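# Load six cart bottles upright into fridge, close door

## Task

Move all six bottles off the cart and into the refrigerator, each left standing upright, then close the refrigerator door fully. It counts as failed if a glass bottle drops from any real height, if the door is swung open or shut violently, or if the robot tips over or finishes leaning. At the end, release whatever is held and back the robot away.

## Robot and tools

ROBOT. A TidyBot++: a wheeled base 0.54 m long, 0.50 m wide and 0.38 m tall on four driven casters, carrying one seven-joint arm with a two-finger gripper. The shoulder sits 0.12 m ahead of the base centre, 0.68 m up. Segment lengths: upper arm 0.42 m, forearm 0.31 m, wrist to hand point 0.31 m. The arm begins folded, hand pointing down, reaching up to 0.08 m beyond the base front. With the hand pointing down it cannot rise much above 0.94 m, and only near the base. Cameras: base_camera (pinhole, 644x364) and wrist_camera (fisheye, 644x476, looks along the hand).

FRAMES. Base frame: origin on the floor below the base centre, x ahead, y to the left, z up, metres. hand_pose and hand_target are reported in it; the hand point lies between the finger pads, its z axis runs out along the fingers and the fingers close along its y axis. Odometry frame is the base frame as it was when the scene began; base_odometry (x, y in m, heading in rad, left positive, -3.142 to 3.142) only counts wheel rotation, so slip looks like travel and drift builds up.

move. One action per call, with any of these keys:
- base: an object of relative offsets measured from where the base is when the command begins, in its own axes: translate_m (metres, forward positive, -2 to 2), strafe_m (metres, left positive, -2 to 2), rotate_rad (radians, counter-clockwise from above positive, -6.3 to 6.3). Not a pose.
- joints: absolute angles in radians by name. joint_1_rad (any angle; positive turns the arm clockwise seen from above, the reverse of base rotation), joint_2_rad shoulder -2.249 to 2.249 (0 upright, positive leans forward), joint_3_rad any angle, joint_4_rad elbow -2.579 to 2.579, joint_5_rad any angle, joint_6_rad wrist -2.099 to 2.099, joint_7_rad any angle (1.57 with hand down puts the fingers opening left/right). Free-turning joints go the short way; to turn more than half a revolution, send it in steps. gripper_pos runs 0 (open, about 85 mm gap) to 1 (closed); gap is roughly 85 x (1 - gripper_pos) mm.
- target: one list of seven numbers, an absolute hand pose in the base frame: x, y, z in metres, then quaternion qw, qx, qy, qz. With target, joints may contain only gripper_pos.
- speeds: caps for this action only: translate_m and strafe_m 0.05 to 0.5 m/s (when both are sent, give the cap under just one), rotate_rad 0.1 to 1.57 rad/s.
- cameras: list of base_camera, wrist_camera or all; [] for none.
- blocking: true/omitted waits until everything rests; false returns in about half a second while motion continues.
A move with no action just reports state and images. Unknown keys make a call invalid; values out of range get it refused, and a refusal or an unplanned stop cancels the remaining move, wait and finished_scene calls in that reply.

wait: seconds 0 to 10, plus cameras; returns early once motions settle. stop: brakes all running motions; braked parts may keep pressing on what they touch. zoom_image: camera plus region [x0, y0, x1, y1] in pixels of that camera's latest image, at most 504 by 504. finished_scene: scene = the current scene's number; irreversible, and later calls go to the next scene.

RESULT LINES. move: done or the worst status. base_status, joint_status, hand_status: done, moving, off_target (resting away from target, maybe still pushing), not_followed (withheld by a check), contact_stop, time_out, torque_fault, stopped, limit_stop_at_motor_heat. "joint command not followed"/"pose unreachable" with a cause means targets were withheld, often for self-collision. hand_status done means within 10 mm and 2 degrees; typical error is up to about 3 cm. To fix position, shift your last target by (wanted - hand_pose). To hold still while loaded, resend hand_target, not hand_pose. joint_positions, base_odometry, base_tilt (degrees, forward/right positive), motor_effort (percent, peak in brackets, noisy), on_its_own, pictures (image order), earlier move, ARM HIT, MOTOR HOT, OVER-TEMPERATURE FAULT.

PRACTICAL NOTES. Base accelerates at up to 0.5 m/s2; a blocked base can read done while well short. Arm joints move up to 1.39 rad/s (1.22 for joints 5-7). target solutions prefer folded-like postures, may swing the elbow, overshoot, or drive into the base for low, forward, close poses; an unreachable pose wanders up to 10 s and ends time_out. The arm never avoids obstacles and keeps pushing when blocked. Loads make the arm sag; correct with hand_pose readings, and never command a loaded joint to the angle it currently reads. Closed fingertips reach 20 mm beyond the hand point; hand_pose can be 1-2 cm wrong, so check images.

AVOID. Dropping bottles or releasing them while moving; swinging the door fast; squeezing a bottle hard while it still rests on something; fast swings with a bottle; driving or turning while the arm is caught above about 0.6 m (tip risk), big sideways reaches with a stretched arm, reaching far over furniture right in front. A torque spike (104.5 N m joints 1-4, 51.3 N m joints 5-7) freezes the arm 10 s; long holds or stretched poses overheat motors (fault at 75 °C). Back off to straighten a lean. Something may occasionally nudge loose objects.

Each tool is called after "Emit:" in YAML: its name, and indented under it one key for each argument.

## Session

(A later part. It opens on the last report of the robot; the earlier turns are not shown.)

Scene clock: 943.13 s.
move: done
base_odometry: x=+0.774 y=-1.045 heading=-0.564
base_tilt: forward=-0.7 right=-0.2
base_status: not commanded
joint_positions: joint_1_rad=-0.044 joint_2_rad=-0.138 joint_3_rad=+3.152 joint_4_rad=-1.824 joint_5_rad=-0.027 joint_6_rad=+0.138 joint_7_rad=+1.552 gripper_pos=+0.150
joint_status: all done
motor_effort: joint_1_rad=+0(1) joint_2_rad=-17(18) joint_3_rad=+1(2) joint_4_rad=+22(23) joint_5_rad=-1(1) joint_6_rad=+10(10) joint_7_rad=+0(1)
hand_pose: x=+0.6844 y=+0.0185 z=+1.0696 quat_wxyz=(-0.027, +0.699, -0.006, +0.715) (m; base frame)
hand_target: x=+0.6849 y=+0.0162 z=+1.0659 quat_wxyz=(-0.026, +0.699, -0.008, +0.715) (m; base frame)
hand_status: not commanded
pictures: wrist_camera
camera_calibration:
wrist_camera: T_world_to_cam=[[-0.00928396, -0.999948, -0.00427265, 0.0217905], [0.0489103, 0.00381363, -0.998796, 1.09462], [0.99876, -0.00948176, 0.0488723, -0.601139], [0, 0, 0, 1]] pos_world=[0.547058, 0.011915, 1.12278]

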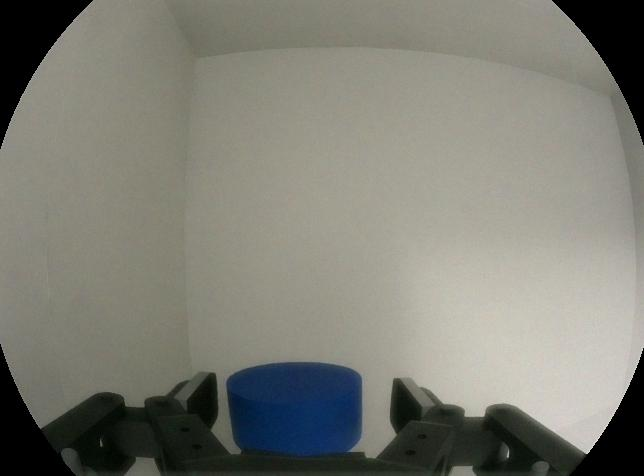

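Emit:
move:
  base: {"translate_m": -0.9}
  speeds: {"translate_m": 0.35}

Scene clock: 969.10 s.
move: done
base_odometry: x=+0.013 y=-0.563 heading=-0.564
base_tilt: forward=-0.7 right=-0.2
base_status: done
joint_positions: joint_1_rad=-0.043 joint_2_rad=-0.131 joint_3_rad=+3.153 joint_4_rad=-1.824 joint_5_rad=-0.027 joint_6_rad=+0.138 joint_7_rad=+1.552 gripper_pos=+0.150
joint_status: not commanded
motor_effort: joint_1_rad=+0(4) joint_2_rad=-17(22) joint_3_rad=+1(5) joint_4_rad=+21(24) joint_5_rad=-1(1) joint_6_rad=+9(10) joint_7_rad=+0(1)
hand_pose: x=+0.6873 y=+0.0176 z=+1.0653 quat_wxyz=(-0.027, +0.702, -0.007, +0.712) (m; base frame)
hand_target: x=+0.6849 y=+0.0162 z=+1.0659 quat_wxyz=(-0.026, +0.699, -0.008, +0.715) (m; base frame)
hand_status: not commanded
pictures: base_camera, wrist_camera
camera_calibration:
wrist_camera: T_world_to_cam=[[-0.0110675, -0.999931, -0.00403275, 0.02184], [0.0412835, 0.00357263, -0.999141, 1.09577], [0.999086, -0.0112245, 0.0412411, -0.59599], [0, 0, 0, 1]] pos_world=[0.55045, 0.011234, 1.1195]

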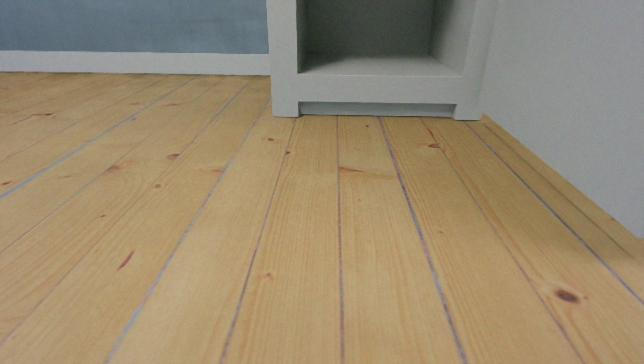

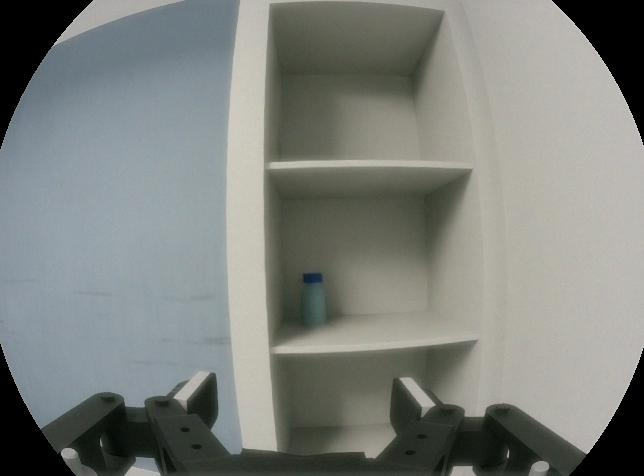

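Emit:
move:
  base: {"translate_m": -0.762, "strafe_m": -0.017, "rotate_rad": -1.036}
  speeds: {"rotate_rad": 0.8}
  joints: {"joint_2_rad": -0.205, "joint_4_rad": -2.328, "joint_6_rad": 0.589, "gripper_pos": 0.05}

Scene clock: 980.10 s.
move: done
base_odometry: x=-0.640 y=-0.170 heading=-1.601
base_tilt: forward=-0.7 right=-0.2
base_status: done
joint_positions: joint_1_rad=-0.042 joint_2_rad=-0.176 joint_3_rad=+3.158 joint_4_rad=-2.303 joint_5_rad=-0.027 joint_6_rad=+0.557 joint_7_rad=+1.552 gripper_pos=+0.050
joint_status: all done
motor_effort: joint_1_rad=+0(4) joint_2_rad=-13(21) joint_3_rad=+1(5) joint_4_rad=+20(23) joint_5_rad=-1(1) joint_6_rad=+10(10) joint_7_rad=+0(1)
hand_pose: x=+0.6236 y=+0.0095 z=+0.9305 quat_wxyz=(-0.020, +0.707, -0.011, +0.707) (m; base frame)
hand_target: x=+0.6121 y=+0.0107 z=+0.9403 quat_wxyz=(-0.021, +0.694, -0.010, +0.720) (m; base frame)
hand_status: not commanded
pictures: base_camera, wrist_camera
camera_calibration:
wrist_camera: T_world_to_cam=[[-0.0268489, -0.999639, -0.0010044, 0.0195337], [0.0269048, 0.00028177, -0.999638, 0.97321], [0.999277, -0.0268662, 0.0268875, -0.513441], [0, 0, 0, 1]] pos_world=[0.48741, 0.00545816, 0.986682]

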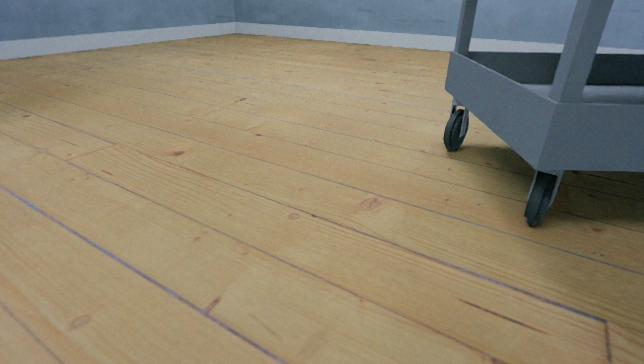

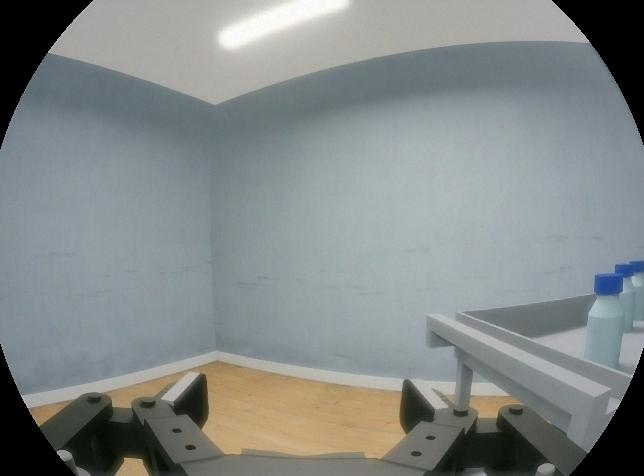

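Emit:
move:
  base: {"translate_m": -0.062, "strafe_m": -0.6}

Scene clock: 994.13 s.
move: done
base_odometry: x=-1.238 y=-0.090 heading=-1.601
base_tilt: forward=-0.7 right=-0.2
base_status: done
joint_positions: joint_1_rad=-0.042 joint_2_rad=-0.176 joint_3_rad=+3.158 joint_4_rad=-2.303 joint_5_rad=-0.027 joint_6_rad=+0.558 joint_7_rad=+1.552 gripper_pos=+0.050
joint_status: not commanded
motor_effort: joint_1_rad=+1(1) joint_2_rad=-13(14) joint_3_rad=+1(3) joint_4_rad=+20(21) joint_5_rad=-1(1) joint_6_rad=+9(10) joint_7_rad=+0(1)
hand_pose: x=+0.6236 y=+0.0096 z=+0.9308 quat_wxyz=(-0.020, +0.706, -0.011, +0.708) (m; base frame)
hand_target: x=+0.6121 y=+0.0107 z=+0.9403 quat_wxyz=(-0.021, +0.694, -0.010, +0.720) (m; base frame)
hand_status: not commanded
pictures: base_camera, wrist_camera
camera_calibration:
wrist_camera: T_world_to_cam=[[-0.0265851, -0.999646, -0.000995342, 0.0195108], [0.0279705, 0.000251444, -0.999609, 0.972855], [0.999255, -0.0266025, 0.0279539, -0.514413], [0, 0, 0, 1]] pos_world=[0.487337, 0.00557458, 0.986874]

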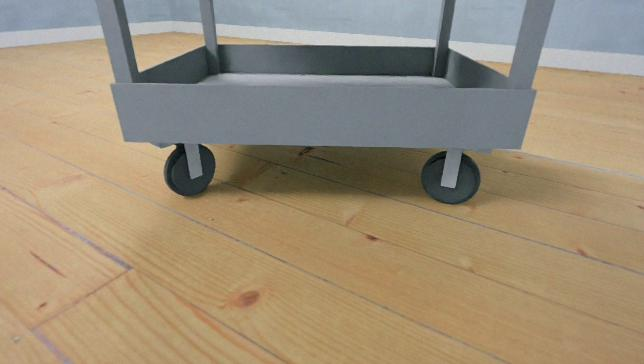

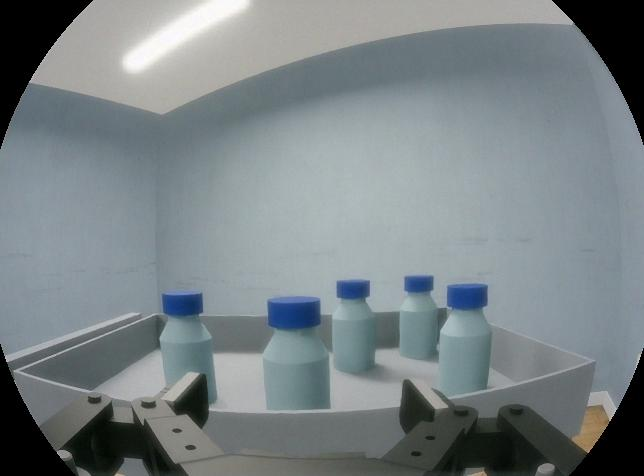

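Emit:
move:
  base: {"translate_m": 0.2, "strafe_m": 0.0145}
  speeds: {"translate_m": 0.2}
  cameras: ["wrist_camera"]

Scene clock: 1012.10 s.
move: done
base_odometry: x=-1.230 y=-0.291 heading=-1.602
base_tilt: forward=-0.7 right=-0.2
base_status: done
joint_positions: joint_1_rad=-0.042 joint_2_rad=-0.181 joint_3_rad=+3.158 joint_4_rad=-2.304 joint_5_rad=-0.027 joint_6_rad=+0.559 joint_7_rad=+1.552 gripper_pos=+0.050
joint_status: not commanded
motor_effort: joint_1_rad=+0(1) joint_2_rad=-13(15) joint_3_rad=+1(2) joint_4_rad=+20(21) joint_5_rad=-1(1) joint_6_rad=+9(10) joint_7_rad=+0(1)
hand_pose: x=+0.6222 y=+0.0096 z=+0.9328 quat_wxyz=(-0.020, +0.705, -0.011, +0.709) (m; base frame)
hand_target: x=+0.6121 y=+0.0107 z=+0.9403 quat_wxyz=(-0.021, +0.694, -0.010, +0.720) (m; base frame)
hand_status: not commanded
pictures: wrist_camera
camera_calibration:
wrist_camera: T_world_to_cam=[[-0.0266046, -0.999645, -0.00128454, 0.0196991], [0.0323518, 0.000423312, -0.999476, 0.971948], [0.999122, -0.0266322, 0.0323291, -0.517132], [0, 0, 0, 1]] pos_world=[0.485758, 0.00550828, 0.988183]

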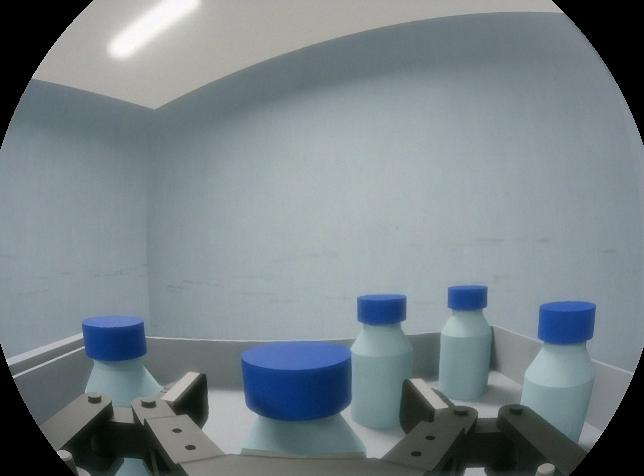

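Emit:
move:
  base: {"translate_m": 0.034, "strafe_m": 0.004}
  speeds: {"translate_m": 0.1}
  cameras: ["wrist_camera"]

Scene clock: 1020.70 s.
move: done
base_odometry: x=-1.227 y=-0.325 heading=-1.602
base_tilt: forward=-0.7 right=-0.2
base_status: done
joint_positions: joint_1_rad=-0.042 joint_2_rad=-0.184 joint_3_rad=+3.158 joint_4_rad=-2.305 joint_5_rad=-0.027 joint_6_rad=+0.560 joint_7_rad=+1.552 gripper_pos=+0.050
joint_status: not commanded
motor_effort: joint_1_rad=+0(1) joint_2_rad=-12(15) joint_3_rad=+1(2) joint_4_rad=+20(21) joint_5_rad=-1(1) joint_6_rad=+10(10) joint_7_rad=+0(1)
hand_pose: x=+0.6213 y=+0.0095 z=+0.9339 quat_wxyz=(-0.020, +0.704, -0.011, +0.710) (m; base frame)
hand_target: x=+0.6121 y=+0.0107 z=+0.9403 quat_wxyz=(-0.021, +0.694, -0.010, +0.720) (m; base frame)
hand_status: not commanded
pictures: wrist_camera
camera_calibration:
wrist_camera: T_world_to_cam=[[-0.026608, -0.999645, -0.00145864, 0.0198042], [0.0348291, 0.000531211, -0.999393, 0.971469], [0.999039, -0.0266426, 0.0348026, -0.518531], [0, 0, 0, 1]] pos_world=[0.484724, 0.00546604, 0.988954]

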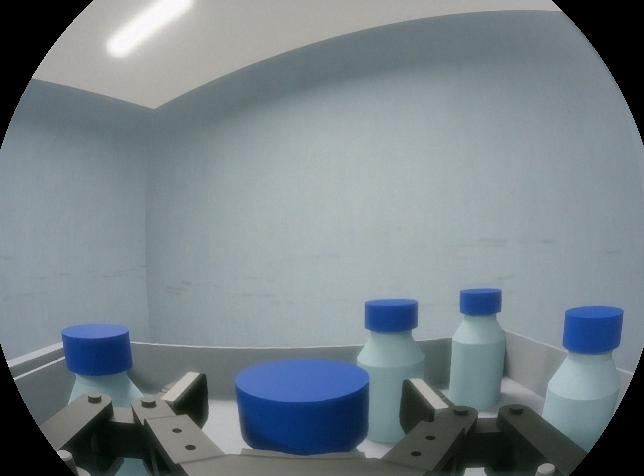

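Emit:
move:
  joints: {"gripper_pos": 0.49}
  cameras: ["wrist_camera"]

Scene clock: 1025.03 s.
move: off_target
base_odometry: x=-1.227 y=-0.325 heading=-1.602
base_tilt: forward=-0.7 right=-0.2
base_status: not commanded
joint_positions: joint_1_rad=-0.042 joint_2_rad=-0.184 joint_3_rad=+3.158 joint_4_rad=-2.305 joint_5_rad=-0.027 joint_6_rad=+0.560 joint_7_rad=+1.552 gripper_pos=+0.434
joint_status: gripper_pos off_target (ended at +0.434, target +0.490)
motor_effort: joint_1_rad=-1(2) joint_2_rad=-11(13) joint_3_rad=+0(2) joint_4_rad=+20(21) joint_5_rad=-1(1) joint_6_rad=+9(10) joint_7_rad=+0(1)
hand_pose: x=+0.6213 y=+0.0093 z=+0.9341 quat_wxyz=(-0.020, +0.704, -0.011, +0.710) (m; base frame)
hand_target: x=+0.6121 y=+0.0107 z=+0.9403 quat_wxyz=(-0.021, +0.694, -0.010, +0.720) (m; base frame)
hand_status: not commanded
pictures: wrist_camera
camera_calibration:
wrist_camera: T_world_to_cam=[[-0.0270084, -0.999634, -0.00150881, 0.0198964], [0.0355919, 0.000546772, -0.999366, 0.971184], [0.999001, -0.027045, 0.0355641, -0.519217], [0, 0, 0, 1]] pos_world=[0.484669, 0.00531594, 0.989064]

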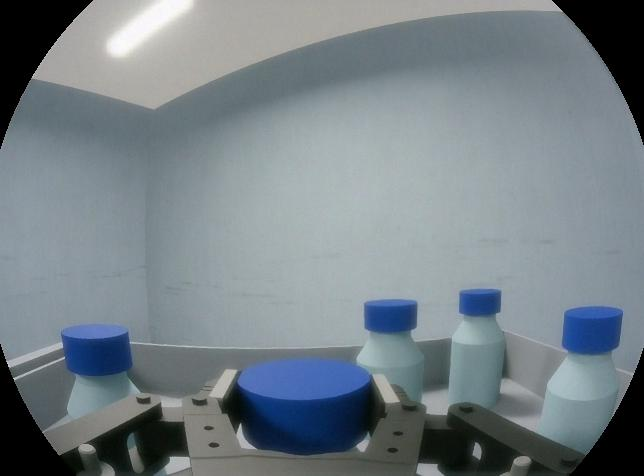

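Emit:
move:
  joints: {"joint_2_rad": -0.262, "joint_4_rad": -2.165, "joint_6_rad": 0.347, "gripper_pos": 0.55}
  cameras: ["wrist_camera"]

Emit:
move:
  joints: {"joint_2_rad": -0.329, "joint_4_rad": -2.121, "joint_6_rad": 0.301}
  cameras: ["wrist_camera"]

Scene clock: 1035.67 s.
move: off_target
base_odometry: x=-1.227 y=-0.325 heading=-1.602
base_tilt: forward=-0.7 right=-0.2
base_status: not commanded
joint_positions: joint_1_rad=-0.042 joint_2_rad=-0.201 joint_3_rad=+3.158 joint_4_rad=-2.214 joint_5_rad=-0.027 joint_6_rad=+0.371 joint_7_rad=+1.552 gripper_pos=+0.434
joint_status: joint_2_rad off_target (ended at -0.201, target -0.262); joint_4_rad off_target (ended at -2.214, target -2.165); gripper_pos off_target (ended at +0.434, target +0.550); the others done
motor_effort: joint_1_rad=+0(2) joint_2_rad=-17(18) joint_3_rad=+1(1) joint_4_rad=+25(26) joint_5_rad=-1(1) joint_6_rad=+13(13) joint_7_rad=+0(1)
hand_pose: x=+0.6295 y=+0.0108 z=+0.9374 quat_wxyz=(-0.021, +0.732, -0.011, +0.681) (m; base frame)
hand_target: x=+0.6185 y=+0.0124 z=+0.9903 quat_wxyz=(-0.024, +0.702, -0.009, +0.712) (m; base frame)
hand_status: not commanded
pictures: wrist_camera
camera_calibration:
wrist_camera: T_world_to_cam=[[-0.0224437, -0.999748, -0.000076915, 0.0174121], [-0.0454302, 0.00109673, -0.998967, 1.0248], [0.998715, -0.022417, -0.0454434, -0.451437], [0, 0, 0, 1]] pos_world=[0.497805, 0.00616393, 1.00322]

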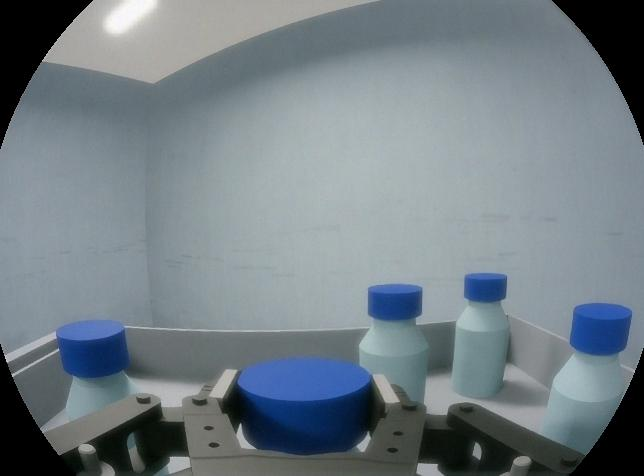

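Scene clock: 1036.77 s.
move: off_target
base_odometry: x=-1.227 y=-0.325 heading=-1.602
base_tilt: forward=-0.7 right=-0.2
base_status: not commanded
joint_positions: joint_1_rad=-0.042 joint_2_rad=-0.279 joint_3_rad=+3.158 joint_4_rad=-2.170 joint_5_rad=-0.027 joint_6_rad=+0.315 joint_7_rad=+1.552 gripper_pos=+0.434
joint_status: joint_2_rad off_target (ended at -0.279, target -0.329); joint_4_rad off_target (ended at -2.170, target -2.121); the others done
motor_effort: joint_1_rad=+0(1) joint_2_rad=-16(20) joint_3_rad=+1(2) joint_4_rad=+27(28) joint_5_rad=-1(1) joint_6_rad=+14(15) joint_7_rad=+0(1)
hand_pose: x=+0.6128 y=+0.0105 z=+0.9855 quat_wxyz=(-0.024, +0.709, -0.011, +0.705) (m; base frame)
hand_target: x=+0.6001 y=+0.0119 z=+1.0358 quat_wxyz=(-0.026, +0.678, -0.009, +0.734) (m; base frame)
hand_status: not commanded
pictures: wrist_camera
camera_calibration:
wrist_camera: T_world_to_cam=[[-0.0208353, -0.99977, -0.00500554, 0.0205352], [0.0200815, 0.00458713, -0.999788, 1.03277], [0.999581, -0.0209314, 0.0199813, -0.497585], [0, 0, 0, 1]] pos_world=[0.477065, 0.00537784, 1.0426]

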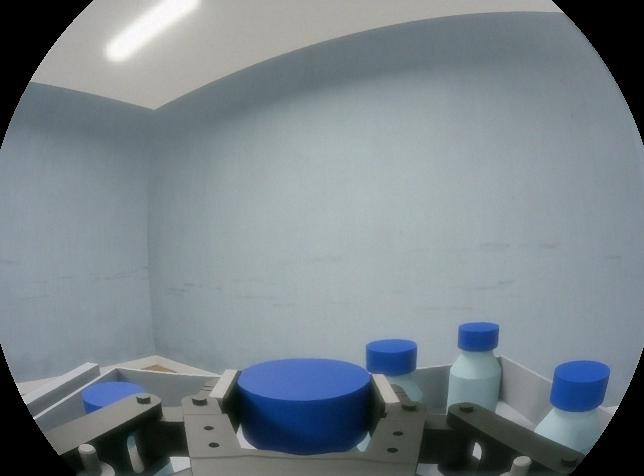

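Emit:
move:
  joints: {"joint_2_rad": -0.382, "joint_4_rad": -1.777, "joint_6_rad": -0.105}
  cameras: ["wrist_camera"]

Emit:
move:
  base: {"translate_m": 0.199, "strafe_m": 1.247, "rotate_rad": 1.037}
  speeds: {"rotate_rad": 0.5, "strafe_m": 0.5}

Scene clock: 1054.00 s.
move: off_target
base_odometry: x=-1.227 y=-0.325 heading=-1.602
base_tilt: forward=-0.7 right=-0.2
base_status: not commanded
joint_positions: joint_1_rad=-0.042 joint_2_rad=-0.331 joint_3_rad=+3.158 joint_4_rad=-1.828 joint_5_rad=-0.027 joint_6_rad=-0.083 joint_7_rad=+1.552 gripper_pos=+0.434
joint_status: joint_2_rad off_target (ended at -0.331, target -0.382); joint_4_rad off_target (ended at -1.828, target -1.777); the others done
motor_effort: joint_1_rad=+0(1) joint_2_rad=-15(18) joint_3_rad=+1(2) joint_4_rad=+27(29) joint_5_rad=-1(1) joint_6_rad=+14(15) joint_7_rad=+1(1)
hand_pose: x=+0.6072 y=+0.0129 z=+1.1003 quat_wxyz=(-0.028, +0.710, -0.008, +0.703) (m; base frame)
hand_target: x=+0.5821 y=+0.0141 z=+1.1493 quat_wxyz=(-0.031, +0.682, -0.006, +0.731) (m; base frame)
hand_status: not commanded
pictures: wrist_camera
camera_calibration:
wrist_camera: T_world_to_cam=[[-0.0101157, -0.999925, -0.0069748, 0.0190378], [0.0168767, 0.00680344, -0.999834, 1.14958], [0.999806, -0.0102317, 0.0168066, -0.490931], [0, 0, 0, 1]] pos_world=[0.471627, 0.00619219, 1.15777]

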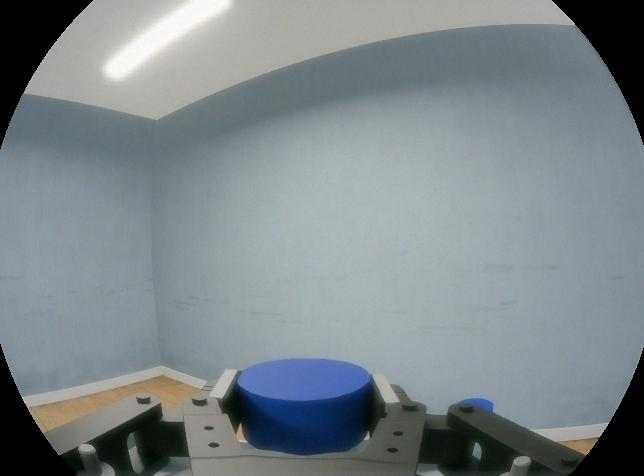

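Scene clock: 1057.90 s.
move: done
base_odometry: x=+0.013 y=-0.563 heading=-0.564
base_tilt: forward=-0.7 right=-0.2
base_status: done
joint_positions: joint_1_rad=-0.041 joint_2_rad=-0.332 joint_3_rad=+3.156 joint_4_rad=-1.828 joint_5_rad=-0.027 joint_6_rad=-0.087 joint_7_rad=+1.552 gripper_pos=+0.434
joint_status: not commanded
motor_effort: joint_1_rad=+0(3) joint_2_rad=-14(18) joint_3_rad=+1(4) joint_4_rad=+27(29) joint_5_rad=-1(1) joint_6_rad=+14(15) joint_7_rad=+0(1)
hand_pose: x=+0.6064 y=+0.0133 z=+1.0999 quat_wxyz=(-0.028, +0.711, -0.007, +0.703) (m; base frame)
hand_target: x=+0.5821 y=+0.0141 z=+1.1493 quat_wxyz=(-0.031, +0.682, -0.006, +0.731) (m; base frame)
hand_status: not commanded
pictures: base_camera, wrist_camera
camera_calibration:
wrist_camera: T_world_to_cam=[[-0.00959238, -0.999934, -0.00624911, 0.0184013], [0.0146857, 0.00610785, -0.999874, 1.15055], [0.999846, -0.00968294, 0.0146262, -0.487849], [0, 0, 0, 1]] pos_world=[0.471054, 0.00664889, 1.15766]

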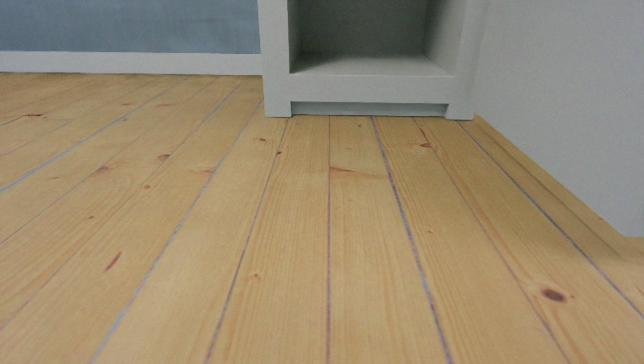

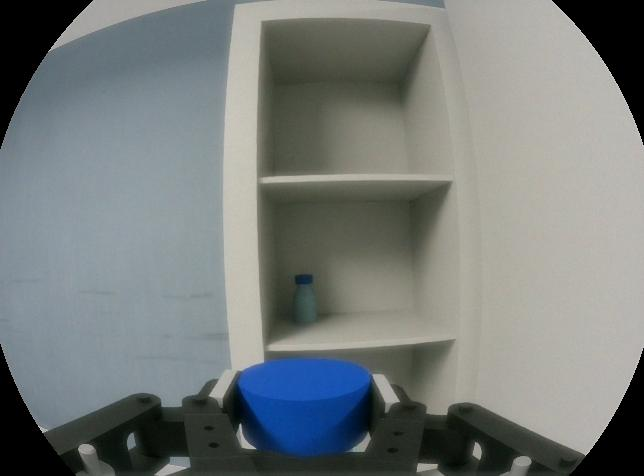

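Emit:
move:
  base: {"translate_m": 0.45, "strafe_m": 0.025}
  joints: {"joint_2_rad": -0.165, "joint_4_rad": -1.62, "joint_6_rad": -0.011}

Scene clock: 1082.40 s.
move: off_target
base_odometry: x=+0.407 y=-0.782 heading=-0.563
base_tilt: forward=-0.7 right=-0.2
base_status: done
joint_positions: joint_1_rad=-0.041 joint_2_rad=-0.132 joint_3_rad=+3.156 joint_4_rad=-1.674 joint_5_rad=-0.027 joint_6_rad=-0.060 joint_7_rad=+1.552 gripper_pos=+0.434
joint_status: joint_4_rad off_target (ended at -1.674, target -1.620); the others done
motor_effort: joint_1_rad=+0(1) joint_2_rad=-22(27) joint_3_rad=+1(3) joint_4_rad=+28(30) joint_5_rad=-1(1) joint_6_rad=+14(15) joint_7_rad=+1(1)
hand_pose: x=+0.6891 y=+0.0162 z=+1.0981 quat_wxyz=(-0.026, +0.718, -0.007, +0.695) (m; base frame)
hand_target: x=+0.6716 y=+0.0168 z=+1.1658 quat_wxyz=(-0.029, +0.669, -0.006, +0.743) (m; base frame)
hand_status: not commanded
pictures: base_camera, wrist_camera
camera_calibration:
wrist_camera: T_world_to_cam=[[-0.0109828, -0.999936, -0.00275482, 0.0191129], [-0.00566499, 0.00281716, -0.99998, 1.16173], [0.999924, -0.010967, -0.00569557, -0.548119], [0, 0, 0, 1]] pos_world=[0.554869, 0.00982761, 1.15864]

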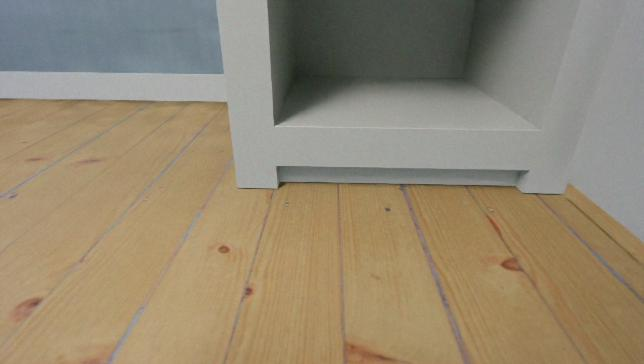

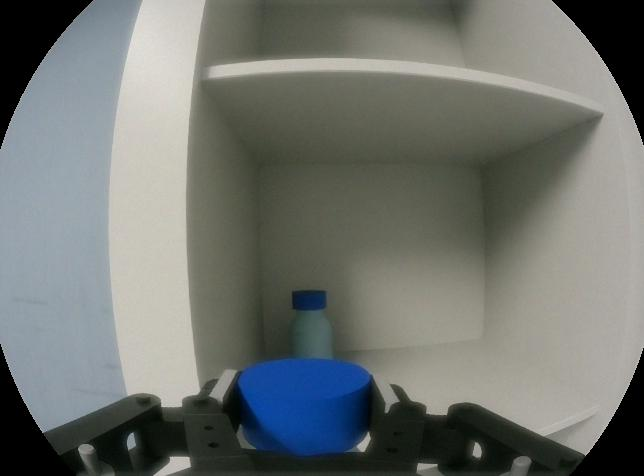

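Emit:
move:
  base: {"translate_m": 0.351, "strafe_m": 0.003}
  joints: {"joint_2_rad": -0.165, "joint_4_rad": -1.62, "joint_6_rad": -0.041}
  speeds: {"translate_m": 0.25}

Scene clock: 1102.40 s.
move: off_target
base_odometry: x=+0.705 y=-0.967 heading=-0.563
base_tilt: forward=-0.7 right=-0.2
base_status: done
joint_positions: joint_1_rad=-0.041 joint_2_rad=-0.130 joint_3_rad=+3.156 joint_4_rad=-1.673 joint_5_rad=-0.027 joint_6_rad=-0.068 joint_7_rad=+1.552 gripper_pos=+0.434
joint_status: joint_4_rad off_target (ended at -1.673, target -1.620); the others done
motor_effort: joint_1_rad=+1(2) joint_2_rad=-22(27) joint_3_rad=+1(3) joint_4_rad=+28(30) joint_5_rad=-1(1) joint_6_rad=+13(15) joint_7_rad=+0(1)
hand_pose: x=+0.6897 y=+0.0163 z=+1.0950 quat_wxyz=(-0.026, +0.721, -0.007, +0.692) (m; base frame)
hand_target: x=+0.6725 y=+0.0171 z=+1.1565 quat_wxyz=(-0.029, +0.680, -0.006, +0.732) (m; base frame)
hand_status: not commanded
pictures: base_camera, wrist_camera
camera_calibration:
wrist_camera: T_world_to_cam=[[-0.0107732, -0.999939, -0.00238036, 0.0186555], [-0.014876, 0.00254051, -0.999886, 1.16491], [0.999831, -0.0107365, -0.0149025, -0.53862], [0, 0, 0, 1]] pos_world=[0.55606, 0.00991197, 1.15679]

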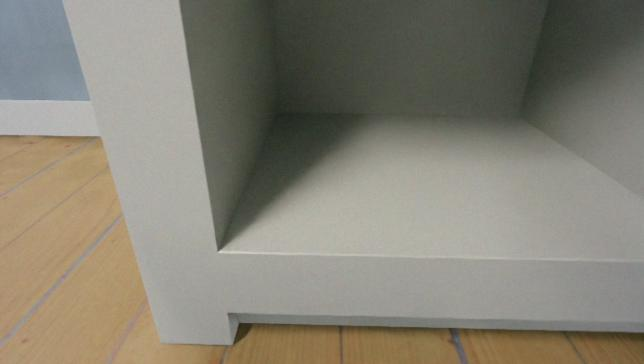

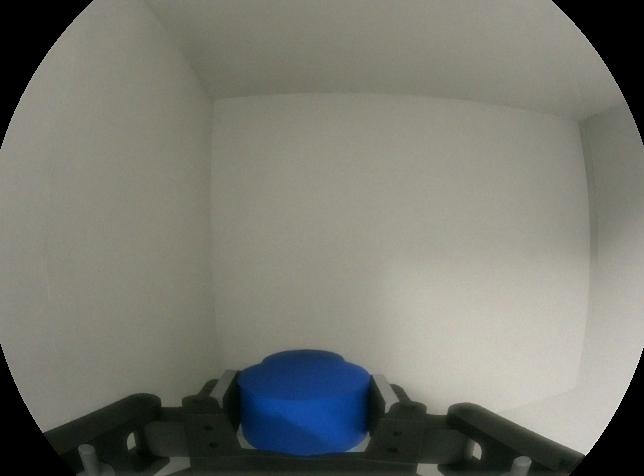

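Emit:
move:
  joints: {"joint_2_rad": -0.16, "joint_4_rad": -1.74, "joint_6_rad": 0.085}
  cameras: []

Emit:
move:
  joints: {"joint_2_rad": -0.155, "joint_4_rad": -1.775, "joint_6_rad": 0.12}
  cameras: []

Emit:
move:
  joints: {"joint_2_rad": -0.15, "joint_4_rad": -1.795, "joint_6_rad": 0.138}
  cameras: ["wrist_camera"]

Scene clock: 1113.07 s.
move: done
base_odometry: x=+0.705 y=-0.967 heading=-0.563
base_tilt: forward=-0.7 right=-0.2
base_status: not commanded
joint_positions: joint_1_rad=-0.041 joint_2_rad=-0.130 joint_3_rad=+3.156 joint_4_rad=-1.751 joint_5_rad=-0.027 joint_6_rad=+0.028 joint_7_rad=+1.552 gripper_pos=+0.434
joint_status: all done
motor_effort: joint_1_rad=+1(1) joint_2_rad=-22(24) joint_3_rad=+1(2) joint_4_rad=+28(29) joint_5_rad=-1(1) joint_6_rad=+13(15) joint_7_rad=+0(1)
hand_pose: x=+0.6896 y=+0.0155 z=+1.0767 quat_wxyz=(-0.026, +0.715, -0.008, +0.699) (m; base frame)
hand_target: x=+0.6766 y=+0.0163 z=+1.1179 quat_wxyz=(-0.028, +0.680, -0.007, +0.733) (m; base frame)
hand_status: not commanded
pictures: none
No camera images: "cameras" was empty.

Scene clock: 1113.73 s.
move: done
base_odometry: x=+0.705 y=-0.967 heading=-0.563
base_tilt: forward=-0.7 right=-0.2
base_status: not commanded
joint_positions: joint_1_rad=-0.041 joint_2_rad=-0.130 joint_3_rad=+3.156 joint_4_rad=-1.779 joint_5_rad=-0.027 joint_6_rad=+0.068 joint_7_rad=+1.552 gripper_pos=+0.434
joint_status: all done
motor_effort: joint_1_rad=+0(1) joint_2_rad=-23(23) joint_3_rad=+1(2) joint_4_rad=+27(28) joint_5_rad=-1(1) joint_6_rad=+13(14) joint_7_rad=+0(1)
hand_pose: x=+0.6891 y=+0.0151 z=+1.0713 quat_wxyz=(-0.025, +0.711, -0.008, +0.703) (m; base frame)
hand_target: x=+0.6785 y=+0.0161 z=+1.1041 quat_wxyz=(-0.027, +0.682, -0.007, +0.731) (m; base frame)
hand_status: not commanded
pictures: none
No camera images: "cameras" was empty.

Scene clock: 1114.30 s.
move: done
base_odometry: x=+0.705 y=-0.967 heading=-0.563
base_tilt: forward=-0.7 right=-0.2
base_status: not commanded
joint_positions: joint_1_rad=-0.041 joint_2_rad=-0.130 joint_3_rad=+3.156 joint_4_rad=-1.792 joint_5_rad=-0.027 joint_6_rad=+0.092 joint_7_rad=+1.552 gripper_pos=+0.434
joint_status: all done
motor_effort: joint_1_rad=+0(1) joint_2_rad=-20(22) joint_3_rad=+1(2) joint_4_rad=+26(28) joint_5_rad=-1(1) joint_6_rad=+13(14) joint_7_rad=+0(1)
hand_pose: x=+0.6888 y=+0.0149 z=+1.0709 quat_wxyz=(-0.025, +0.707, -0.008, +0.707) (m; base frame)
hand_target: x=+0.6802 y=+0.0161 z=+1.0944 quat_wxyz=(-0.027, +0.684, -0.007, +0.729) (m; base frame)
hand_status: not commanded
pictures: wrist_camera
camera_calibration:
wrist_camera: T_world_to_cam=[[-0.0149977, -0.99988, -0.00389448, 0.0218072], [0.0270805, 0.00348731, -0.999627, 1.11158], [0.999521, -0.0150976, 0.0270249, -0.582725], [0, 0, 0, 1]] pos_world=[0.55267, 0.00913036, 1.127]

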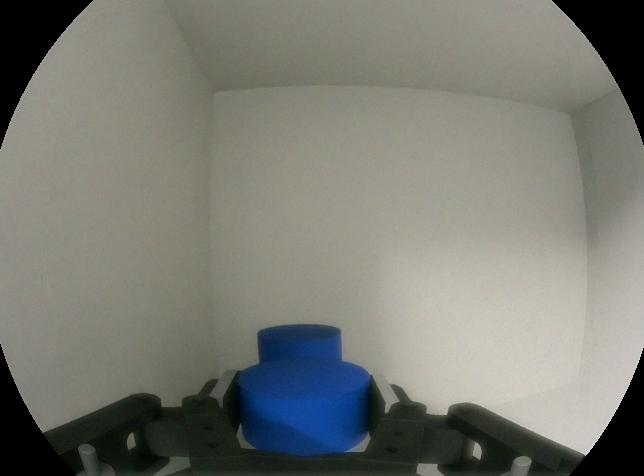

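Emit:
move:
  joints: {"joint_2_rad": -0.148, "joint_4_rad": -1.812, "joint_6_rad": 0.142}
  cameras: []

Emit:
move:
  joints: {"joint_2_rad": -0.144, "joint_4_rad": -1.825, "joint_6_rad": 0.15}
  cameras: ["wrist_camera"]

Scene clock: 1119.53 s.
move: done
base_odometry: x=+0.705 y=-0.967 heading=-0.563
base_tilt: forward=-0.7 right=-0.2
base_status: not commanded
joint_positions: joint_1_rad=-0.041 joint_2_rad=-0.130 joint_3_rad=+3.156 joint_4_rad=-1.798 joint_5_rad=-0.027 joint_6_rad=+0.105 joint_7_rad=+1.552 gripper_pos=+0.434
joint_status: all done
motor_effort: joint_1_rad=+2(2) joint_2_rad=-19(22) joint_3_rad=+3(3) joint_4_rad=+25(26) joint_5_rad=-1(1) joint_6_rad=+11(12) joint_7_rad=+1(1)
hand_pose: x=+0.6886 y=+0.0148 z=+1.0706 quat_wxyz=(-0.025, +0.705, -0.008, +0.709) (m; base frame)
hand_target: x=+0.6808 y=+0.0161 z=+1.0839 quat_wxyz=(-0.027, +0.690, -0.008, +0.724) (m; base frame)
hand_status: not commanded
pictures: none
No camera images: "cameras" was empty.

Scene clock: 1120.07 s.
move: done
base_odometry: x=+0.705 y=-0.967 heading=-0.563
base_tilt: forward=-0.7 right=-0.2
base_status: not commanded
joint_positions: joint_1_rad=-0.041 joint_2_rad=-0.130 joint_3_rad=+3.156 joint_4_rad=-1.805 joint_5_rad=-0.027 joint_6_rad=+0.118 joint_7_rad=+1.552 gripper_pos=+0.434
joint_status: all done
motor_effort: joint_1_rad=+2(3) joint_2_rad=-17(20) joint_3_rad=+3(4) joint_4_rad=+24(25) joint_5_rad=-1(1) joint_6_rad=+10(12) joint_7_rad=+1(1)
hand_pose: x=+0.6884 y=+0.0147 z=+1.0703 quat_wxyz=(-0.025, +0.702, -0.008, +0.711) (m; base frame)
hand_target: x=+0.6821 y=+0.0161 z=+1.0760 quat_wxyz=(-0.026, +0.693, -0.008, +0.721) (m; base frame)
hand_status: not commanded
pictures: wrist_camera
camera_calibration:
wrist_camera: T_world_to_cam=[[-0.0156564, -0.999868, -0.00433166, 0.0224954], [0.0391537, 0.00371579, -0.999226, 1.10232], [0.999111, -0.0158139, 0.0390903, -0.594891], [0, 0, 0, 1]] pos_world=[0.551554, 0.00898884, 1.12482]

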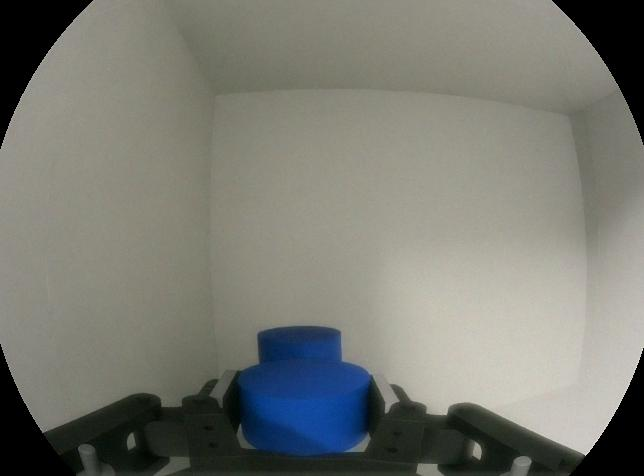

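Emit:
move:
  joints: {"gripper_pos": 0.15}
  cameras: ["wrist_camera"]

Scene clock: 1124.47 s.
move: done
base_odometry: x=+0.705 y=-0.967 heading=-0.563
base_tilt: forward=-0.7 right=-0.2
base_status: not commanded
joint_positions: joint_1_rad=-0.041 joint_2_rad=-0.130 joint_3_rad=+3.156 joint_4_rad=-1.805 joint_5_rad=-0.027 joint_6_rad=+0.123 joint_7_rad=+1.552 gripper_pos=+0.150
joint_status: all done
motor_effort: joint_1_rad=+0(3) joint_2_rad=-17(18) joint_3_rad=+1(4) joint_4_rad=+22(24) joint_5_rad=-1(1) joint_6_rad=+9(11) joint_7_rad=+0(1)
hand_pose: x=+0.6883 y=+0.0147 z=+1.0719 quat_wxyz=(-0.025, +0.701, -0.008, +0.713) (m; base frame)
hand_target: x=+0.6821 y=+0.0161 z=+1.0760 quat_wxyz=(-0.026, +0.693, -0.008, +0.721) (m; base frame)
hand_status: not commanded
pictures: wrist_camera
camera_calibration:
wrist_camera: T_world_to_cam=[[-0.0157745, -0.999865, -0.00452824, 0.022748], [0.0440486, 0.00382948, -0.999022, 1.10025], [0.998905, -0.0159586, 0.0439822, -0.600027], [0, 0, 0, 1]] pos_world=[0.551265, 0.00895602, 1.12566]

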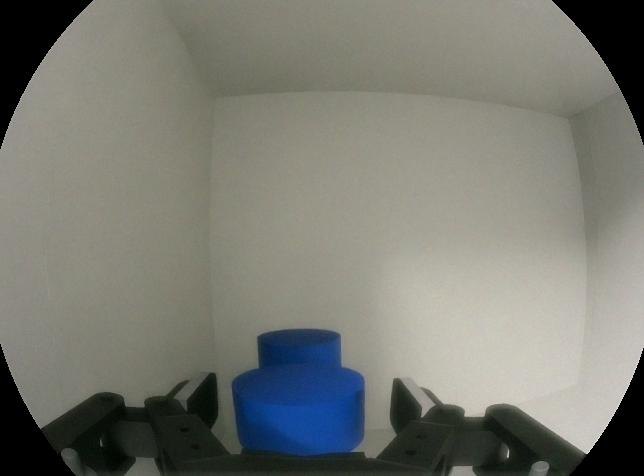

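Emit:
move:
  base: {"translate_m": -0.8}
  speeds: {"translate_m": 0.4}
  cameras: ["wrist_camera"]

Emit:
move:
  base: {"translate_m": -1.214, "strafe_m": -0.163, "rotate_rad": -1.037}
  speeds: {"rotate_rad": 0.8}
  joints: {"joint_2_rad": -0.205, "joint_4_rad": -2.328, "joint_6_rad": 0.589, "gripper_pos": 0.05}

Scene clock: 1143.80 s.
move: done
base_odometry: x=+0.028 y=-0.540 heading=-0.563
base_tilt: forward=-0.7 right=-0.2
base_status: done
joint_positions: joint_1_rad=-0.041 joint_2_rad=-0.133 joint_3_rad=+3.156 joint_4_rad=-1.806 joint_5_rad=-0.027 joint_6_rad=+0.123 joint_7_rad=+1.552 gripper_pos=+0.150
joint_status: not commanded
motor_effort: joint_1_rad=+0(4) joint_2_rad=-18(21) joint_3_rad=+1(4) joint_4_rad=+22(24) joint_5_rad=-1(1) joint_6_rad=+9(10) joint_7_rad=+0(1)
hand_pose: x=+0.6872 y=+0.0147 z=+1.0735 quat_wxyz=(-0.025, +0.699, -0.008, +0.714) (m; base frame)
hand_target: x=+0.6821 y=+0.0161 z=+1.0760 quat_wxyz=(-0.026, +0.693, -0.008, +0.721) (m; base frame)
hand_status: not commanded
pictures: wrist_camera
camera_calibration:
wrist_camera: T_world_to_cam=[[-0.0155603, -0.999868, -0.00469116, 0.0228359], [0.0471051, 0.00395347, -0.998882, 1.09973], [0.998769, -0.0157638, 0.0470373, -0.602125], [0, 0, 0, 1]] pos_world=[0.549935, 0.00899333, 1.12693]

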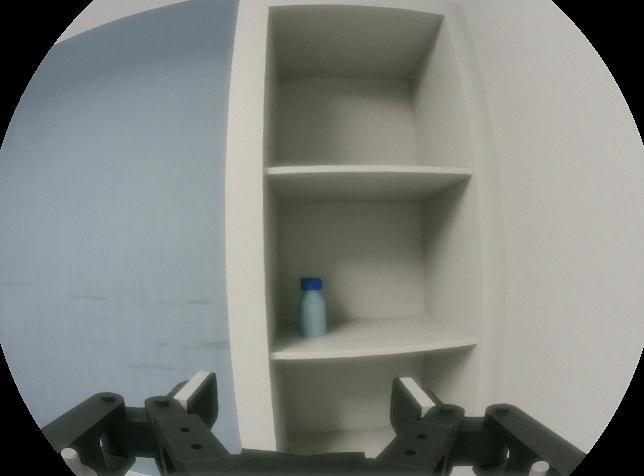

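Scene clock: 1147.57 s.
move: done
base_odometry: x=-1.085 y=-0.030 heading=-1.601
base_tilt: forward=-0.7 right=-0.2
base_status: done
joint_positions: joint_1_rad=-0.043 joint_2_rad=-0.174 joint_3_rad=+3.153 joint_4_rad=-2.302 joint_5_rad=-0.027 joint_6_rad=+0.557 joint_7_rad=+1.552 gripper_pos=+0.050
joint_status: all done
motor_effort: joint_1_rad=+0(3) joint_2_rad=-13(20) joint_3_rad=+1(5) joint_4_rad=+20(23) joint_5_rad=-1(1) joint_6_rad=+9(10) joint_7_rad=+0(1)
hand_pose: x=+0.6242 y=+0.0123 z=+0.9299 quat_wxyz=(-0.021, +0.707, -0.009, +0.707) (m; base frame)
hand_target: x=+0.6121 y=+0.0107 z=+0.9403 quat_wxyz=(-0.021, +0.694, -0.010, +0.720) (m; base frame)
hand_status: not commanded
pictures: base_camera, wrist_camera
camera_calibration:
wrist_camera: T_world_to_cam=[[-0.0218541, -0.999761, -0.0000393159, 0.0183013], [0.025752, -0.000523609, -0.999668, 0.973339], [0.999429, -0.0218479, 0.0257572, -0.513073], [0, 0, 0, 1]] pos_world=[0.488115, 0.00759703, 0.986232]

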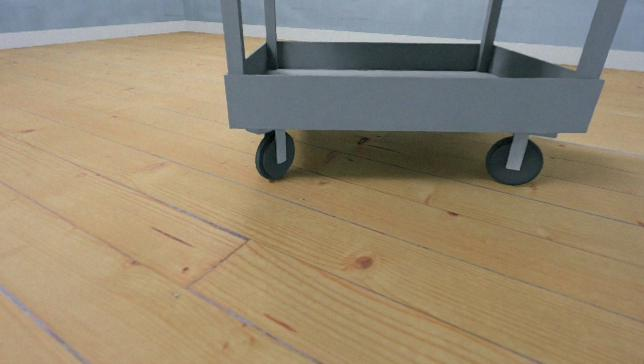

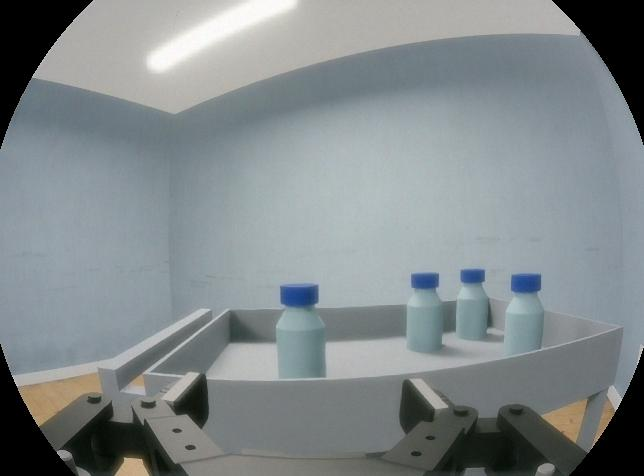

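Emit:
move:
  base: {"translate_m": 0.335, "strafe_m": 0.0235}
  speeds: {"translate_m": 0.25}
  cameras: ["wrist_camera"]

Scene clock: 1168.93 s.
move: done
base_odometry: x=-1.072 y=-0.366 heading=-1.601
base_tilt: forward=-0.7 right=-0.2
base_status: done
joint_positions: joint_1_rad=-0.043 joint_2_rad=-0.180 joint_3_rad=+3.153 joint_4_rad=-2.304 joint_5_rad=-0.027 joint_6_rad=+0.559 joint_7_rad=+1.552 gripper_pos=+0.050
joint_status: not commanded
motor_effort: joint_1_rad=+0(1) joint_2_rad=-13(15) joint_3_rad=+1(2) joint_4_rad=+20(21) joint_5_rad=-1(1) joint_6_rad=+9(10) joint_7_rad=+0(1)
hand_pose: x=+0.6224 y=+0.0122 z=+0.9324 quat_wxyz=(-0.021, +0.705, -0.009, +0.709) (m; base frame)
hand_target: x=+0.6121 y=+0.0107 z=+0.9403 quat_wxyz=(-0.021, +0.694, -0.010, +0.720) (m; base frame)
hand_status: not commanded
pictures: wrist_camera
camera_calibration:
wrist_camera: T_world_to_cam=[[-0.0218896, -0.99976, -0.00040061, 0.0185345], [0.0316786, -0.000293095, -0.999498, 0.972072], [0.999258, -0.0218914, 0.0316774, -0.516706], [0, 0, 0, 1]] pos_world=[0.485935, 0.00750354, 0.987959]

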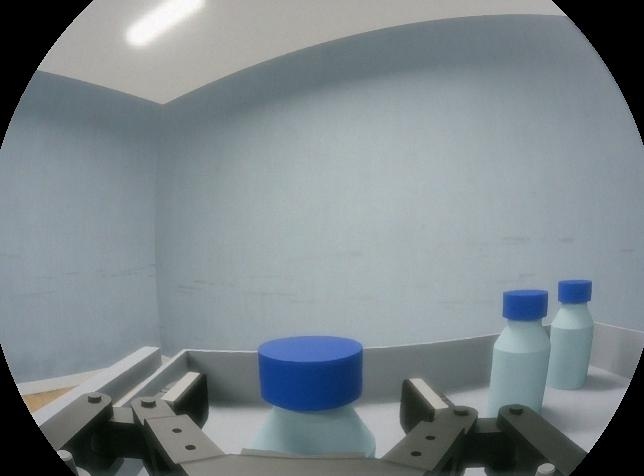

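Emit:
move:
  base: {"translate_m": 0.042, "strafe_m": -0.0015}
  speeds: {"translate_m": 0.1}
  cameras: ["wrist_camera"]

Scene clock: 1174.77 s.
move: done
base_odometry: x=-1.075 y=-0.408 heading=-1.601
base_tilt: forward=-0.7 right=-0.2
base_status: done
joint_positions: joint_1_rad=-0.043 joint_2_rad=-0.183 joint_3_rad=+3.153 joint_4_rad=-2.305 joint_5_rad=-0.027 joint_6_rad=+0.559 joint_7_rad=+1.552 gripper_pos=+0.050
joint_status: not commanded
motor_effort: joint_1_rad=+0(1) joint_2_rad=-13(15) joint_3_rad=+1(3) joint_4_rad=+21(21) joint_5_rad=-1(1) joint_6_rad=+9(10) joint_7_rad=+1(1)
hand_pose: x=+0.6214 y=+0.0121 z=+0.9336 quat_wxyz=(-0.022, +0.704, -0.009, +0.710) (m; base frame)
hand_target: x=+0.6121 y=+0.0107 z=+0.9403 quat_wxyz=(-0.021, +0.694, -0.010, +0.720) (m; base frame)
hand_status: not commanded
pictures: wrist_camera
camera_calibration:
wrist_camera: T_world_to_cam=[[-0.0218955, -0.99976, -0.000572963, 0.0186374], [0.0343321, -0.000179135, -0.99941, 0.971565], [0.999171, -0.0219022, 0.0343278, -0.5182], [0, 0, 0, 1]] pos_world=[0.484823, 0.00745718, 0.988791]

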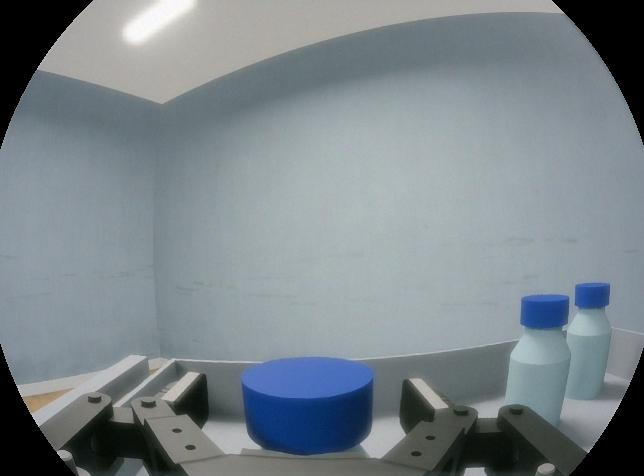

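Emit:
move:
  joints: {"gripper_pos": 0.49}
  cameras: ["wrist_camera"]

Emit:
move:
  joints: {"joint_2_rad": -0.262, "joint_4_rad": -2.165, "joint_6_rad": 0.347, "gripper_pos": 0.55}
  cameras: []

Emit:
move:
  joints: {"joint_2_rad": -0.329, "joint_4_rad": -2.121, "joint_6_rad": 0.301}
  cameras: ["wrist_camera"]

Scene clock: 1180.50 s.
move: off_target
base_odometry: x=-1.075 y=-0.408 heading=-1.601
base_tilt: forward=-0.7 right=-0.2
base_status: not commanded
joint_positions: joint_1_rad=-0.043 joint_2_rad=-0.183 joint_3_rad=+3.154 joint_4_rad=-2.305 joint_5_rad=-0.027 joint_6_rad=+0.560 joint_7_rad=+1.552 gripper_pos=+0.437
joint_status: gripper_pos off_target (ended at +0.437, target +0.490)
motor_effort: joint_1_rad=+0(2) joint_2_rad=-12(13) joint_3_rad=+1(2) joint_4_rad=+19(21) joint_5_rad=+0(1) joint_6_rad=+9(10) joint_7_rad=+0(1)
hand_pose: x=+0.6214 y=+0.0115 z=+0.9337 quat_wxyz=(-0.021, +0.704, -0.010, +0.710) (m; base frame)
hand_target: x=+0.6121 y=+0.0107 z=+0.9403 quat_wxyz=(-0.021, +0.694, -0.010, +0.720) (m; base frame)
hand_status: not commanded
pictures: wrist_camera
camera_calibration:
wrist_camera: T_world_to_cam=[[-0.0230322, -0.999734, -0.000790416, 0.0189247], [0.0346021, -0.0000070222, -0.999401, 0.971434], [0.999136, -0.0230458, 0.0345931, -0.518432], [0, 0, 0, 1]] pos_world=[0.484807, 0.00697879, 0.988802]

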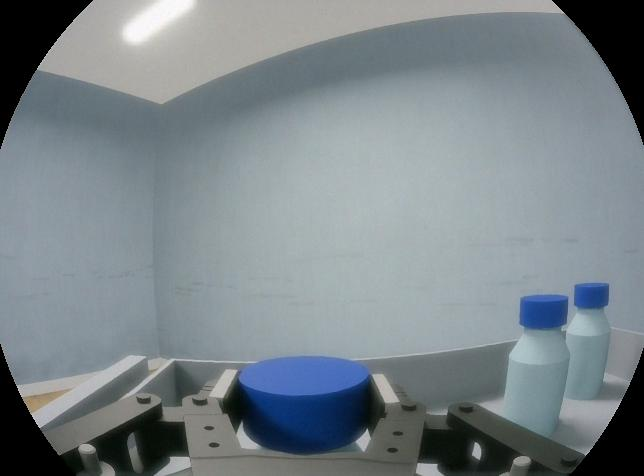

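Scene clock: 1181.60 s.
move: off_target
base_odometry: x=-1.075 y=-0.408 heading=-1.601
base_tilt: forward=-0.7 right=-0.2
base_status: not commanded
joint_positions: joint_1_rad=-0.042 joint_2_rad=-0.201 joint_3_rad=+3.155 joint_4_rad=-2.215 joint_5_rad=-0.027 joint_6_rad=+0.371 joint_7_rad=+1.552 gripper_pos=+0.437
joint_status: joint_2_rad off_target (ended at -0.201, target -0.262); joint_4_rad off_target (ended at -2.215, target -2.165); gripper_pos off_target (ended at +0.437, target +0.550); the others done
motor_effort: joint_1_rad=+0(2) joint_2_rad=-17(19) joint_3_rad=+1(2) joint_4_rad=+25(25) joint_5_rad=-1(1) joint_6_rad=+13(14) joint_7_rad=+0(0)
hand_pose: x=+0.6294 y=+0.0128 z=+0.9372 quat_wxyz=(-0.022, +0.732, -0.009, +0.681) (m; base frame)
hand_target: x=+0.6185 y=+0.0124 z=+0.9903 quat_wxyz=(-0.024, +0.702, -0.009, +0.712) (m; base frame)
hand_status: not commanded
pictures: none
No camera images: "cameras" was empty.

Scene clock: 1182.70 s.
move: off_target
base_odometry: x=-1.075 y=-0.408 heading=-1.601
base_tilt: forward=-0.7 right=-0.2
base_status: not commanded
joint_positions: joint_1_rad=-0.042 joint_2_rad=-0.280 joint_3_rad=+3.155 joint_4_rad=-2.169 joint_5_rad=-0.027 joint_6_rad=+0.316 joint_7_rad=+1.552 gripper_pos=+0.437
joint_status: joint_2_rad off_target (ended at -0.280, target -0.329); joint_4_rad off_target (ended at -2.170, target -2.121); the others done
motor_effort: joint_1_rad=+1(1) joint_2_rad=-15(20) joint_3_rad=+1(2) joint_4_rad=+26(28) joint_5_rad=-1(1) joint_6_rad=+14(15) joint_7_rad=+0(1)
hand_pose: x=+0.6126 y=+0.0125 z=+0.9866 quat_wxyz=(-0.024, +0.708, -0.009, +0.705) (m; base frame)
hand_target: x=+0.6001 y=+0.0119 z=+1.0359 quat_wxyz=(-0.026, +0.678, -0.009, +0.734) (m; base frame)
hand_status: not commanded
pictures: wrist_camera
camera_calibration:
wrist_camera: T_world_to_cam=[[-0.0173297, -0.999841, -0.00422877, 0.0196135], [0.0223885, 0.00384031, -0.999742, 1.03242], [0.999599, -0.0174199, 0.0223184, -0.499692], [0, 0, 0, 1]] pos_world=[0.476718, 0.00694093, 1.04339]

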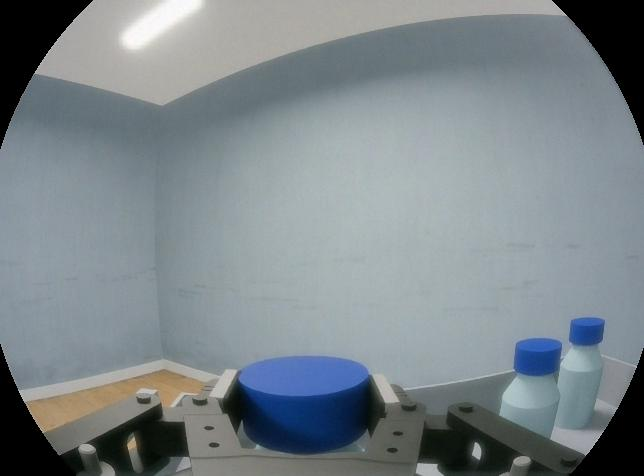

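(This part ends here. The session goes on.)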